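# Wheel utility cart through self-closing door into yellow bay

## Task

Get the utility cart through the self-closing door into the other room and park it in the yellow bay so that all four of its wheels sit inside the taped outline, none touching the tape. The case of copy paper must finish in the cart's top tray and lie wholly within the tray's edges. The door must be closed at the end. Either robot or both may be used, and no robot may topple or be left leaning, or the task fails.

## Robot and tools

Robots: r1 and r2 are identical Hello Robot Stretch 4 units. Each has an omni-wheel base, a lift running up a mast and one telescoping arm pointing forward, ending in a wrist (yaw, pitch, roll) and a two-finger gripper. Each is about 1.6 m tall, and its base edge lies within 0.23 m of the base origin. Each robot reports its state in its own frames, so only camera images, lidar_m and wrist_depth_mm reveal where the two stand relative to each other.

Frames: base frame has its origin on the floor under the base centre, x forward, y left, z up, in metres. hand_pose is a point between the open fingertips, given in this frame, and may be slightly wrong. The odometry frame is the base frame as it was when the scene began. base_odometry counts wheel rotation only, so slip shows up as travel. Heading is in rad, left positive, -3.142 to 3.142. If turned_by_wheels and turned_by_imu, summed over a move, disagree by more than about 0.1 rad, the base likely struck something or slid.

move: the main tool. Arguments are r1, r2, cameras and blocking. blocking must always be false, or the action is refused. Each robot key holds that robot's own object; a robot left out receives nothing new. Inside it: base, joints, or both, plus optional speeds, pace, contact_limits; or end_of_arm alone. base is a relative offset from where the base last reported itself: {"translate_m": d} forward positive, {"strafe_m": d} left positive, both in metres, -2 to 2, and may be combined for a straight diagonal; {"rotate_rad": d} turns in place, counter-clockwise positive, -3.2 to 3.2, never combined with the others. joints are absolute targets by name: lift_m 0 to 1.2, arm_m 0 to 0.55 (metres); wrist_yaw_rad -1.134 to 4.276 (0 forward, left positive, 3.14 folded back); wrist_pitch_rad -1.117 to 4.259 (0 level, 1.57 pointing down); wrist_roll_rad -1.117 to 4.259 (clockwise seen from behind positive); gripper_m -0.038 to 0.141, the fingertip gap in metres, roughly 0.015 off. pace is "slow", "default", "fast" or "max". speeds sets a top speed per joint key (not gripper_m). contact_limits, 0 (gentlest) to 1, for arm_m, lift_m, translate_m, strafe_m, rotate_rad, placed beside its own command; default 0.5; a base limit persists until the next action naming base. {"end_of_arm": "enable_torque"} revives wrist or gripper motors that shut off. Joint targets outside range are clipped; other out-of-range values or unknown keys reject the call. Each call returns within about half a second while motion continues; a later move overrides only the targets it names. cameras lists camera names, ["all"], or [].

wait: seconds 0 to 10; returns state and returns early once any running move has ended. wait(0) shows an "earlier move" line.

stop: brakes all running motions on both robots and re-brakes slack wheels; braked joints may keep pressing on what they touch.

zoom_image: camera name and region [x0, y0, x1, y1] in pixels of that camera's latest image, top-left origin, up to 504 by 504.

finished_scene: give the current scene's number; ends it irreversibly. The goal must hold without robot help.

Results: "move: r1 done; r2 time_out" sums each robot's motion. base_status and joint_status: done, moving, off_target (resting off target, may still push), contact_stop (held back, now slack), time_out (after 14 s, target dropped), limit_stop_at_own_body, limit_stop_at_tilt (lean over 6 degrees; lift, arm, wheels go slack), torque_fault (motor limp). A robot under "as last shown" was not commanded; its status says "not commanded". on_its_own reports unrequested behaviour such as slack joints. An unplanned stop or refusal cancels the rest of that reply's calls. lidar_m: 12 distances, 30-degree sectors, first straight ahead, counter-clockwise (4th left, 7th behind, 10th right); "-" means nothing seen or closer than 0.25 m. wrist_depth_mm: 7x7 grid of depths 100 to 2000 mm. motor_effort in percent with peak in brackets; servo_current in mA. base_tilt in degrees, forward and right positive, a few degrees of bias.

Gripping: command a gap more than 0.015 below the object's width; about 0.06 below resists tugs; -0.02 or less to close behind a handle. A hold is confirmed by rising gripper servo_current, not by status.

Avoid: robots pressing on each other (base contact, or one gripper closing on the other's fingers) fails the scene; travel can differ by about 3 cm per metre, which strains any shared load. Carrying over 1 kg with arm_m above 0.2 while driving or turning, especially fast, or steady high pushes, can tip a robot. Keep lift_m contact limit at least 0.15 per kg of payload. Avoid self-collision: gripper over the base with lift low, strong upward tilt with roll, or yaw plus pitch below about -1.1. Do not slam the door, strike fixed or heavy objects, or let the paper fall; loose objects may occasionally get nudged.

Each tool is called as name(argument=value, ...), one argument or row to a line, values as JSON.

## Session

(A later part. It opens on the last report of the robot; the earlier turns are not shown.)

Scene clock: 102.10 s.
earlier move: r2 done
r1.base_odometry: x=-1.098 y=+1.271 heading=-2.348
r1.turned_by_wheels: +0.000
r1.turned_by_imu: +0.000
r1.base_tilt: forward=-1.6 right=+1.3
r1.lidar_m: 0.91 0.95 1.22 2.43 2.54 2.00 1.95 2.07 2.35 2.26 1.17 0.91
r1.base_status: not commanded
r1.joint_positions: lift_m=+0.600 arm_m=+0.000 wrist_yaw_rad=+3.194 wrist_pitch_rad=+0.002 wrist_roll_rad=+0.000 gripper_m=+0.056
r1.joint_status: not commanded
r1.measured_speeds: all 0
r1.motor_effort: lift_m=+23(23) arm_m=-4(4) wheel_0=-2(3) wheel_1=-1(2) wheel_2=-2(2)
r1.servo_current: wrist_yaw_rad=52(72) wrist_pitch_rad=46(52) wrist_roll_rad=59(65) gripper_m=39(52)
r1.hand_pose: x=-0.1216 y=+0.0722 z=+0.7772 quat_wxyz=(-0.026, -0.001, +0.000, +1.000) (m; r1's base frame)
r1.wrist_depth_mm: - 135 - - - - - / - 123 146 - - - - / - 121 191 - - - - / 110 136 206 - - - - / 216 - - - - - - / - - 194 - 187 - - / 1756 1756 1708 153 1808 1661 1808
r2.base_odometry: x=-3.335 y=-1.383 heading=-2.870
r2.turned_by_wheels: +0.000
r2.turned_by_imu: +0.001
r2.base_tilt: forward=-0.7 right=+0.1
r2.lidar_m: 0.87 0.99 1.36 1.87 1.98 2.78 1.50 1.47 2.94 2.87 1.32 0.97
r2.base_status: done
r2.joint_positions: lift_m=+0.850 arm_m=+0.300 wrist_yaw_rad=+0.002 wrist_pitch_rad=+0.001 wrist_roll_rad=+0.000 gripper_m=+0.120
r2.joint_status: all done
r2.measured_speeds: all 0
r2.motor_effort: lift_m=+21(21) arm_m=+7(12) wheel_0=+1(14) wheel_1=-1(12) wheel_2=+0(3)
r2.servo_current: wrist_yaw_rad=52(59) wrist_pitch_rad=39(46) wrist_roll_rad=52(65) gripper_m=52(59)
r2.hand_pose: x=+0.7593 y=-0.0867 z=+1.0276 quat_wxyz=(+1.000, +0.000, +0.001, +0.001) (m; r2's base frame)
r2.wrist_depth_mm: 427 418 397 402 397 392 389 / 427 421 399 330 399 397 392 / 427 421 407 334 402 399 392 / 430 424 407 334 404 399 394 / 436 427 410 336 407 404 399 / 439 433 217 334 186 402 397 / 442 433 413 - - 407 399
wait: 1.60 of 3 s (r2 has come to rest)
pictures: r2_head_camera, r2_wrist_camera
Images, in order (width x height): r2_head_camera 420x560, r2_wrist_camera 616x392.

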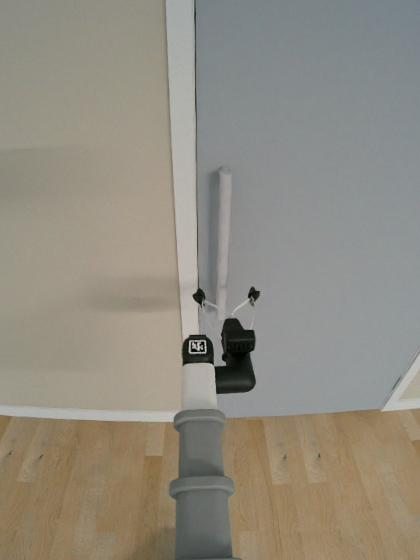

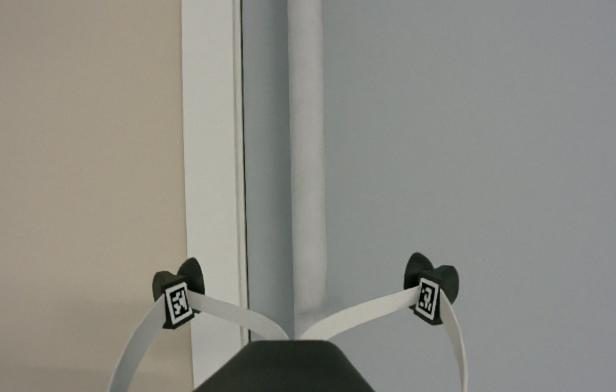

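move(
  blocking=false,
  r2={"base":{"rotate_rad":-0.05}},
)

wait(
  seconds=2,
)

move(
  blocking=false,
  r2={"base":{"strafe_m":0.035},"joints":{"arm_m":0.436}},
)

wait(
  seconds=3,
)

wait(
  seconds=1,
  cameras=["r2_wrist_camera"],
)

Scene clock: 109.80 s.
move: r2 moving
r1: as last shown
r1.lidar_m: 0.89 0.96 1.24 2.42 2.53 2.00 1.95 2.06 2.32 2.27 1.16 0.92
r1.motor_effort: lift_m=+23(23) arm_m=-4(4) wheel_0=-2(2) wheel_1=-1(1) wheel_2=-2(2)
r1.servo_current: wrist_yaw_rad=39(52) wrist_pitch_rad=46(52) wrist_roll_rad=39(59) gripper_m=39(46)
r1.wrist_depth_mm: - 135 - - - - - / - 123 146 - - - - / - 121 191 - - - - / 110 136 206 - - - - / 216 - - - - - - / - - 193 - 187 - - / 1708 1756 1756 153 1808 1661 1863
r2.base_odometry: x=-3.335 y=-1.383 heading=-2.919
r2.turned_by_wheels: -0.049
r2.turned_by_imu: -0.047
r2.base_tilt: forward=-0.7 right=+0.1
r2.lidar_m: 0.86 0.97 1.30 1.88 1.97 2.62 1.51 1.48 3.01 2.86 1.39 0.98
r2.base_status: rotate_rad moving
r2.joint_positions: lift_m=+0.850 arm_m=+0.300 wrist_yaw_rad=+0.002 wrist_pitch_rad=+0.001 wrist_roll_rad=+0.000 gripper_m=+0.120
r2.joint_status: not commanded
r2.measured_speeds: all 0
r2.motor_effort: lift_m=+21(21) arm_m=+8(8) wheel_0=+4(10) wheel_1=+4(8) wheel_2=+5(7)
r2.servo_current: wrist_yaw_rad=39(52) wrist_pitch_rad=39(46) wrist_roll_rad=52(52) gripper_m=46(52)
r2.hand_pose: x=+0.7593 y=-0.0868 z=+1.0276 quat_wxyz=(+1.000, +0.000, +0.001, +0.001) (m; r2's base frame)
r2.wrist_depth_mm: 415 410 397 336 410 407 407 / 415 410 402 - - - 407 / 415 415 402 - - - - / 421 418 402 - - - - / 421 421 347 - - - - / 427 421 198 156 186 - - / 427 421 410 - - - -
pictures: none

Scene clock: 109.90 s.
earlier move: r2 done
r1.base_odometry: x=-1.098 y=+1.271 heading=-2.348
r1.turned_by_wheels: +0.000
r1.turned_by_imu: +0.000
r1.base_tilt: forward=-1.6 right=+1.3
r1.lidar_m: 0.89 0.94 1.22 2.42 2.53 2.01 1.94 2.06 2.31 2.24 1.17 0.93
r1.base_status: not commanded
r1.joint_positions: lift_m=+0.600 arm_m=+0.000 wrist_yaw_rad=+3.194 wrist_pitch_rad=+0.002 wrist_roll_rad=+0.000 gripper_m=+0.056
r1.joint_status: not commanded
r1.measured_speeds: all 0
r1.motor_effort: lift_m=+23(23) arm_m=-4(4) wheel_0=-2(2) wheel_1=-1(1) wheel_2=-2(2)
r1.servo_current: wrist_yaw_rad=46(52) wrist_pitch_rad=33(52) wrist_roll_rad=46(59) gripper_m=46(46)
r1.hand_pose: x=-0.1216 y=+0.0722 z=+0.7772 quat_wxyz=(-0.026, -0.001, +0.000, +1.000) (m; r1's base frame)
r1.wrist_depth_mm: - 135 - - - - - / - 123 146 - - - - / - 121 192 - - - - / 110 136 206 - - - - / 216 - - - - - - / - - 193 - 188 - - / 1708 1756 1808 154 1808 1661 1808
r2.base_odometry: x=-3.335 y=-1.383 heading=-2.919
r2.turned_by_wheels: +0.000
r2.turned_by_imu: +0.000
r2.base_tilt: forward=-0.6 right=+0.0
r2.lidar_m: 0.86 0.98 1.28 1.88 1.93 2.64 1.52 1.47 2.99 2.87 1.39 0.98
r2.base_status: done
r2.joint_positions: lift_m=+0.850 arm_m=+0.300 wrist_yaw_rad=+0.002 wrist_pitch_rad=+0.001 wrist_roll_rad=+0.000 gripper_m=+0.120
r2.joint_status: not commanded
r2.measured_speeds: all 0
r2.motor_effort: lift_m=+21(21) arm_m=+7(8) wheel_0=+4(10) wheel_1=+3(8) wheel_2=+5(7)
r2.servo_current: wrist_yaw_rad=52(52) wrist_pitch_rad=39(46) wrist_roll_rad=52(52) gripper_m=46(52)
r2.hand_pose: x=+0.7593 y=-0.0868 z=+1.0276 quat_wxyz=(+1.000, +0.000, +0.001, +0.001) (m; r2's base frame)
r2.wrist_depth_mm: 410 410 397 336 404 404 404 / 415 413 402 - - - 407 / 418 415 402 - - - - / 418 418 404 - - - - / 421 421 347 - - - - / 421 421 198 156 185 - - / 424 424 413 - - - -
wait: 0.10 of 2 s (r2 has come to rest)
pictures: none

Scene clock: 110.40 s.
move: r2 moving
r1: as last shown
r1.lidar_m: 0.91 0.94 1.22 2.44 2.53 2.02 1.93 2.08 2.36 2.25 1.18 0.93
r1.motor_effort: lift_m=+23(23) arm_m=-4(4) wheel_0=-3(3) wheel_1=-1(1) wheel_2=-2(2)
r1.servo_current: wrist_yaw_rad=46(65) wrist_pitch_rad=39(46) wrist_roll_rad=59(59) gripper_m=39(52)
r1.wrist_depth_mm: - 135 - - - - - / - 123 146 - - - - / - 121 192 - - - - / 110 135 206 - - - - / 216 - - - - - - / - - 193 - 187 - - / 1756 1756 1808 153 1808 1661 1921
r2.base_odometry: x=-3.329 y=-1.412 heading=-2.919
r2.turned_by_wheels: +0.000
r2.turned_by_imu: +0.000
r2.base_tilt: forward=-0.7 right=+0.1
r2.lidar_m: 0.87 0.94 1.33 1.84 1.92 2.61 1.53 1.49 3.07 2.89 1.38 1.00
r2.base_status: strafe_m moving
r2.joint_positions: lift_m=+0.850 arm_m=+0.351 wrist_yaw_rad=+0.002 wrist_pitch_rad=+0.001 wrist_roll_rad=+0.000 gripper_m=+0.120
r2.joint_status: arm_m moving
r2.measured_speeds: translate_m=+0.000 strafe_m=+0.058 rotate_rad=+0.000 lift_m=+0.000 arm_m=+0.195 wrist_yaw_rad=+0.000 wrist_pitch_rad=+0.000 wrist_roll_rad=+0.000
r2.motor_effort: lift_m=+21(21) arm_m=+9(12) wheel_0=-1(11) wheel_1=+3(12) wheel_2=-1(3)
r2.servo_current: wrist_yaw_rad=46(52) wrist_pitch_rad=46(46) wrist_roll_rad=52(59) gripper_m=52(52)
r2.hand_pose: x=+0.8101 y=-0.0868 z=+1.0276 quat_wxyz=(+1.000, +0.000, +0.001, +0.001) (m; r2's base frame)
r2.wrist_depth_mm: 366 366 364 362 362 359 359 / 368 366 366 366 364 362 364 / 370 370 368 368 368 366 364 / 375 370 370 368 368 366 366 / 375 375 373 307 370 370 370 / 379 377 364 304 214 368 370 / 379 379 362 - 375 373 373
pictures: none

Scene clock: 111.37 s.
earlier move: r2 done
r1.base_odometry: x=-1.098 y=+1.271 heading=-2.348
r1.turned_by_wheels: +0.000
r1.turned_by_imu: +0.000
r1.base_tilt: forward=-1.6 right=+1.3
r1.lidar_m: 0.90 0.94 1.25 2.43 2.57 2.03 1.95 2.09 2.33 2.26 1.19 0.93
r1.base_status: not commanded
r1.joint_positions: lift_m=+0.600 arm_m=+0.000 wrist_yaw_rad=+3.194 wrist_pitch_rad=+0.002 wrist_roll_rad=+0.000 gripper_m=+0.056
r1.joint_status: not commanded
r1.measured_speeds: all 0
r1.motor_effort: lift_m=+23(23) arm_m=-4(4) wheel_0=-2(3) wheel_1=-1(2) wheel_2=-2(2)
r1.servo_current: wrist_yaw_rad=46(72) wrist_pitch_rad=46(52) wrist_roll_rad=46(72) gripper_m=39(52)
r1.hand_pose: x=-0.1216 y=+0.0722 z=+0.7772 quat_wxyz=(-0.026, -0.001, +0.000, +1.000) (m; r1's base frame)
r1.wrist_depth_mm: - 135 - - - - - / - 123 146 - - - - / - 121 191 - - - - / 110 136 206 - - - - / 216 - - - - - - / - - 193 - 187 - - / 1756 1756 1708 153 1808 1708 1863
r2.base_odometry: x=-3.328 y=-1.417 heading=-2.919
r2.turned_by_wheels: +0.000
r2.turned_by_imu: +0.000
r2.base_tilt: forward=-0.7 right=+0.1
r2.lidar_m: 0.87 0.98 1.28 1.84 1.90 2.59 1.55 1.50 3.05 2.90 1.39 0.96
r2.base_status: done
r2.joint_positions: lift_m=+0.850 arm_m=+0.436 wrist_yaw_rad=+0.002 wrist_pitch_rad=+0.001 wrist_roll_rad=+0.000 gripper_m=+0.120
r2.joint_status: all done
r2.measured_speeds: all 0
r2.motor_effort: lift_m=+21(21) arm_m=+7(13) wheel_0=-2(11) wheel_1=+2(12) wheel_2=+0(3)
r2.servo_current: wrist_yaw_rad=39(65) wrist_pitch_rad=39(46) wrist_roll_rad=46(65) gripper_m=52(59)
r2.hand_pose: x=+0.8953 y=-0.0868 z=+1.0276 quat_wxyz=(+1.000, +0.000, +0.001, +0.001) (m; r2's base frame)
r2.wrist_depth_mm: 277 264 276 205 272 272 271 / 278 265 276 205 276 272 273 / 281 266 277 205 277 274 273 / 281 268 281 206 278 277 277 / 283 270 282 206 279 278 277 / 287 270 282 200 213 279 281 / 289 274 285 - 283 282 279
wait: 0.97 of 3 s (r2 has come to rest)
pictures: none

Scene clock: 112.37 s.
r1.base_odometry: x=-1.098 y=+1.271 heading=-2.348
r1.turned_by_wheels: +0.000
r1.turned_by_imu: +0.000
r1.base_tilt: forward=-1.6 right=+1.2
r1.lidar_m: 0.91 0.96 1.22 2.43 2.55 2.01 1.93 2.09 2.34 2.27 1.17 0.90
r1.base_status: not commanded
r1.joint_positions: lift_m=+0.600 arm_m=+0.000 wrist_yaw_rad=+3.194 wrist_pitch_rad=+0.002 wrist_roll_rad=+0.000 gripper_m=+0.056
r1.joint_status: not commanded
r1.measured_speeds: all 0
r1.motor_effort: lift_m=+23(23) arm_m=-4(4) wheel_0=-2(3) wheel_1=-1(2) wheel_2=-2(2)
r1.servo_current: wrist_yaw_rad=52(72) wrist_pitch_rad=39(52) wrist_roll_rad=46(72) gripper_m=46(52)
r1.hand_pose: x=-0.1216 y=+0.0722 z=+0.7772 quat_wxyz=(-0.026, -0.001, +0.000, +1.000) (m; r1's base frame)
r1.wrist_depth_mm: - 135 - - - - - / - 123 146 - - - - / - 121 191 - - - - / 110 136 206 - - - - / 216 - - - - - - / - - 193 - 187 - - / 1756 1756 1756 153 1808 1661 1808
r2.base_odometry: x=-3.328 y=-1.417 heading=-2.919
r2.turned_by_wheels: +0.000
r2.turned_by_imu: +0.000
r2.base_tilt: forward=-0.6 right=+0.1
r2.lidar_m: 0.88 0.98 1.33 1.85 1.91 2.60 1.52 1.47 3.07 2.90 1.37 0.97
r2.base_status: done
r2.joint_positions: lift_m=+0.850 arm_m=+0.436 wrist_yaw_rad=+0.002 wrist_pitch_rad=+0.001 wrist_roll_rad=+0.000 gripper_m=+0.120
r2.joint_status: all done
r2.measured_speeds: all 0
r2.motor_effort: lift_m=+21(21) arm_m=+7(13) wheel_0=-2(11) wheel_1=+2(12) wheel_2=+0(3)
r2.servo_current: wrist_yaw_rad=52(65) wrist_pitch_rad=46(46) wrist_roll_rad=46(65) gripper_m=52(59)
r2.hand_pose: x=+0.8953 y=-0.0868 z=+1.0276 quat_wxyz=(+1.000, +0.000, +0.001, +0.001) (m; r2's base frame)
r2.wrist_depth_mm: 277 262 274 206 273 272 272 / 279 264 277 205 273 272 271 / 279 266 279 204 276 274 274 / 282 268 281 205 277 277 276 / 283 270 282 205 279 278 277 / 285 272 283 201 213 279 281 / 287 273 283 - 282 282 281
wait: 1.00 s; at rest by 0.27 s
pictures: r2_wrist_camera
Images, in order (width x height): r2_wrist_camera 616x392.

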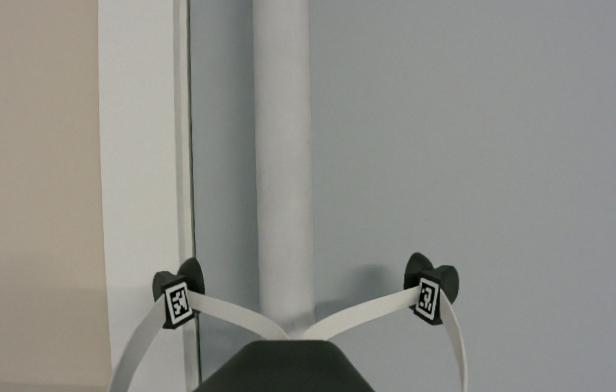

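move(
  blocking=false,
  r2={"base":{"translate_m":0.042,"strafe_m":0.008},"pace":"slow"},
)

wait(
  seconds=2,
)

move(
  blocking=false,
  r2={"joints":{"gripper_m":-0.03}},
)

wait(
  seconds=3,
  cameras=["r2_wrist_camera"],
)

Scene clock: 116.77 s.
move: r2 moving
r1: as last shown
r1.lidar_m: 0.90 0.96 1.25 2.44 2.57 2.01 1.94 2.10 2.34 2.27 1.16 0.90
r1.motor_effort: lift_m=+23(23) arm_m=-4(4) wheel_0=-2(2) wheel_1=-1(1) wheel_2=-2(2)
r1.servo_current: wrist_yaw_rad=59(65) wrist_pitch_rad=39(52) wrist_roll_rad=46(59) gripper_m=39(46)
r1.wrist_depth_mm: - 135 - - - - - / - 123 146 - - - - / - 121 191 - - - - / 110 136 206 - - - - / 216 - - - - - - / - - 194 - 187 - - / 1808 1756 1756 153 1808 1661 1863
r2.base_odometry: x=-3.339 y=-1.422 heading=-2.919
r2.turned_by_wheels: +0.000
r2.turned_by_imu: +0.001
r2.base_tilt: forward=-0.6 right=+0.1
r2.lidar_m: 0.85 0.96 1.32 1.85 1.91 2.56 1.54 1.49 3.00 2.90 1.35 0.99
r2.base_status: translate_m moving; strafe_m moving
r2.joint_positions: lift_m=+0.850 arm_m=+0.436 wrist_yaw_rad=+0.002 wrist_pitch_rad=+0.001 wrist_roll_rad=+0.000 gripper_m=+0.120
r2.joint_status: not commanded
r2.measured_speeds: translate_m=+0.049 strafe_m=+0.010 rotate_rad=+0.002 lift_m=+0.000 arm_m=+0.000 wrist_yaw_rad=+0.000 wrist_pitch_rad=+0.000 wrist_roll_rad=+0.000
r2.motor_effort: lift_m=+21(21) arm_m=+8(8) wheel_0=+4(9) wheel_1=+5(8) wheel_2=-9(10)
r2.servo_current: wrist_yaw_rad=39(59) wrist_pitch_rad=39(39) wrist_roll_rad=46(52) gripper_m=59(59)
r2.hand_pose: x=+0.8953 y=-0.0868 z=+1.0276 quat_wxyz=(+1.000, +0.000, +0.001, +0.001) (m; r2's base frame)
r2.wrist_depth_mm: 266 252 264 190 262 260 259 / 266 253 265 186 263 262 262 / 268 255 267 186 266 264 262 / 271 256 268 191 267 266 264 / 272 258 272 191 268 268 266 / 273 258 271 189 267 268 268 / 276 262 274 - 271 270 270
pictures: none

Scene clock: 117.83 s.
earlier move: r2 done
r1.base_odometry: x=-1.098 y=+1.271 heading=-2.348
r1.turned_by_wheels: +0.000
r1.turned_by_imu: +0.000
r1.base_tilt: forward=-1.6 right=+1.2
r1.lidar_m: 0.89 0.96 1.25 2.45 2.56 2.01 1.94 2.06 2.36 2.27 1.15 0.92
r1.base_status: not commanded
r1.joint_positions: lift_m=+0.600 arm_m=+0.000 wrist_yaw_rad=+3.194 wrist_pitch_rad=+0.002 wrist_roll_rad=+0.000 gripper_m=+0.056
r1.joint_status: not commanded
r1.measured_speeds: all 0
r1.motor_effort: lift_m=+23(23) arm_m=-4(4) wheel_0=-1(2) wheel_1=-1(2) wheel_2=-2(2)
r1.servo_current: wrist_yaw_rad=46(78) wrist_pitch_rad=39(52) wrist_roll_rad=52(65) gripper_m=39(46)
r1.hand_pose: x=-0.1216 y=+0.0722 z=+0.7772 quat_wxyz=(-0.026, -0.001, +0.000, +1.000) (m; r1's base frame)
r1.wrist_depth_mm: - 135 - - - - - / - 123 146 - - - - / - 121 191 - - - - / 110 136 206 - - - - / 216 - - - - - - / - - 194 - 187 - - / 1708 1756 1756 153 1756 1708 1863
r2.base_odometry: x=-3.366 y=-1.434 heading=-2.920
r2.turned_by_wheels: -0.001
r2.turned_by_imu: -0.001
r2.base_tilt: forward=-0.7 right=+0.1
r2.lidar_m: 0.83 0.93 1.22 1.82 1.90 2.58 1.56 1.53 3.05 2.88 1.34 0.94
r2.base_status: done
r2.joint_positions: lift_m=+0.850 arm_m=+0.436 wrist_yaw_rad=-0.001 wrist_pitch_rad=+0.001 wrist_roll_rad=+0.000 gripper_m=+0.120
r2.joint_status: not commanded
r2.measured_speeds: all 0
r2.motor_effort: lift_m=+21(21) arm_m=+7(8) wheel_0=+3(9) wheel_1=+7(8) wheel_2=-18(18)
r2.servo_current: wrist_yaw_rad=46(59) wrist_pitch_rad=39(46) wrist_roll_rad=52(52) gripper_m=52(59)
r2.hand_pose: x=+0.8950 y=-0.0878 z=+1.0276 quat_wxyz=(+1.000, +0.000, +0.001, -0.001) (m; r2's base frame)
r2.wrist_depth_mm: 236 224 236 167 236 236 236 / 236 224 239 167 237 238 238 / 238 225 239 167 239 238 238 / 240 228 239 167 241 240 240 / 241 229 242 167 243 242 242 / 243 229 244 162 244 243 245 / 245 232 245 - 246 246 246
wait: 1.07 of 2 s (r2 has come to rest)
pictures: none

Scene clock: 118.33 s.
move: r2 moving
r1: as last shown
r1.base_tilt: forward=-1.6 right=+1.3
r1.lidar_m: 0.91 0.97 1.24 2.44 2.59 2.00 1.93 2.08 2.34 2.26 1.16 0.94
r1.motor_effort: lift_m=+23(23) arm_m=-4(4) wheel_0=-2(2) wheel_1=-1(2) wheel_2=-2(2)
r1.servo_current: wrist_yaw_rad=39(65) wrist_pitch_rad=39(46) wrist_roll_rad=46(52) gripper_m=46(46)
r1.wrist_depth_mm: - 135 - - - - - / - 123 146 - - - - / - 121 191 - - - - / 110 136 206 - - - - / 216 - - - - - - / - - 193 - 187 - - / 1756 1756 1708 153 1808 1661 1863
r2.base_odometry: x=-3.366 y=-1.434 heading=-2.920
r2.turned_by_wheels: +0.000
r2.turned_by_imu: +0.001
r2.base_tilt: forward=-0.7 right=+0.1
r2.lidar_m: 0.83 0.93 1.25 1.82 1.92 2.58 1.59 1.52 3.04 2.89 1.30 0.93
r2.base_status: not commanded
r2.joint_positions: lift_m=+0.850 arm_m=+0.436 wrist_yaw_rad=-0.001 wrist_pitch_rad=+0.001 wrist_roll_rad=+0.000 gripper_m=+0.106
r2.joint_status: gripper_m moving
r2.measured_speeds: translate_m=+0.000 strafe_m=+0.000 rotate_rad=+0.001 lift_m=+0.000 arm_m=+0.000 wrist_yaw_rad=+0.000 wrist_pitch_rad=+0.000 wrist_roll_rad=+0.000
r2.motor_effort: lift_m=+21(21) arm_m=+7(8) wheel_0=+3(3) wheel_1=+7(7) wheel_2=-18(19)
r2.servo_current: wrist_yaw_rad=46(52) wrist_pitch_rad=39(46) wrist_roll_rad=39(59) gripper_m=169(169)
r2.hand_pose: x=+0.8950 y=-0.0878 z=+1.0276 quat_wxyz=(+1.000, +0.000, +0.001, -0.001) (m; r2's base frame)
r2.wrist_depth_mm: 236 224 236 158 236 236 236 / 238 225 238 163 237 237 237 / 239 227 240 163 239 238 238 / 240 229 242 164 241 241 241 / 242 230 243 164 242 241 242 / 244 230 244 163 243 243 243 / 246 232 246 - 245 244 246
pictures: none

Scene clock: 120.07 s.
earlier move: r2 done
r1.base_odometry: x=-1.098 y=+1.271 heading=-2.348
r1.turned_by_wheels: +0.000
r1.turned_by_imu: +0.000
r1.base_tilt: forward=-1.6 right=+1.3
r1.lidar_m: 0.89 0.95 1.26 2.43 2.57 2.02 1.93 2.06 2.33 2.26 1.17 0.92
r1.base_status: not commanded
r1.joint_positions: lift_m=+0.600 arm_m=+0.000 wrist_yaw_rad=+3.194 wrist_pitch_rad=+0.002 wrist_roll_rad=+0.000 gripper_m=+0.056
r1.joint_status: not commanded
r1.measured_speeds: all 0
r1.motor_effort: lift_m=+23(23) arm_m=-4(4) wheel_0=-2(2) wheel_1=-1(2) wheel_2=-2(2)
r1.servo_current: wrist_yaw_rad=52(65) wrist_pitch_rad=39(46) wrist_roll_rad=46(72) gripper_m=46(46)
r1.hand_pose: x=-0.1216 y=+0.0722 z=+0.7772 quat_wxyz=(-0.026, -0.001, +0.000, +1.000) (m; r1's base frame)
r1.wrist_depth_mm: - 135 - - - - - / - 123 146 - - - - / - 121 191 - - - - / 110 135 206 - - - - / 216 - - - - - - / - - 193 - 187 - - / 1708 1708 1708 153 1808 1708 1863
r2.base_odometry: x=-3.367 y=-1.434 heading=-2.922
r2.turned_by_wheels: -0.003
r2.turned_by_imu: +0.025
r2.base_tilt: forward=-0.7 right=+0.1
r2.lidar_m: 0.83 0.93 1.29 1.83 1.91 2.63 1.56 1.54 3.02 2.91 1.33 0.88
r2.base_status: not commanded
r2.joint_positions: lift_m=+0.850 arm_m=+0.436 wrist_yaw_rad=-0.012 wrist_pitch_rad=+0.001 wrist_roll_rad=+0.000 gripper_m=-0.028
r2.joint_status: all done
r2.measured_speeds: all 0
r2.motor_effort: lift_m=+21(21) arm_m=-4(8) wheel_0=-20(21) wheel_1=-6(7) wheel_2=-15(19)
r2.servo_current: wrist_yaw_rad=78(91) wrist_pitch_rad=33(46) wrist_roll_rad=52(59) gripper_m=130(260)
r2.hand_pose: x=+0.8942 y=-0.0909 z=+1.0276 quat_wxyz=(+1.000, +0.000, +0.001, -0.006) (m; r2's base frame)
r2.wrist_depth_mm: 236 224 238 163 238 238 238 / 238 226 240 163 240 240 240 / 240 227 242 164 241 241 242 / 242 229 242 165 242 243 243 / 243 230 244 165 244 245 244 / 245 231 183 166 179 246 247 / 246 232 237 - 247 248 247
wait: 1.73 of 3 s (r2 has come to rest)
pictures: r2_wrist_camera
Images, in order (width x height): r2_wrist_camera 616x392.

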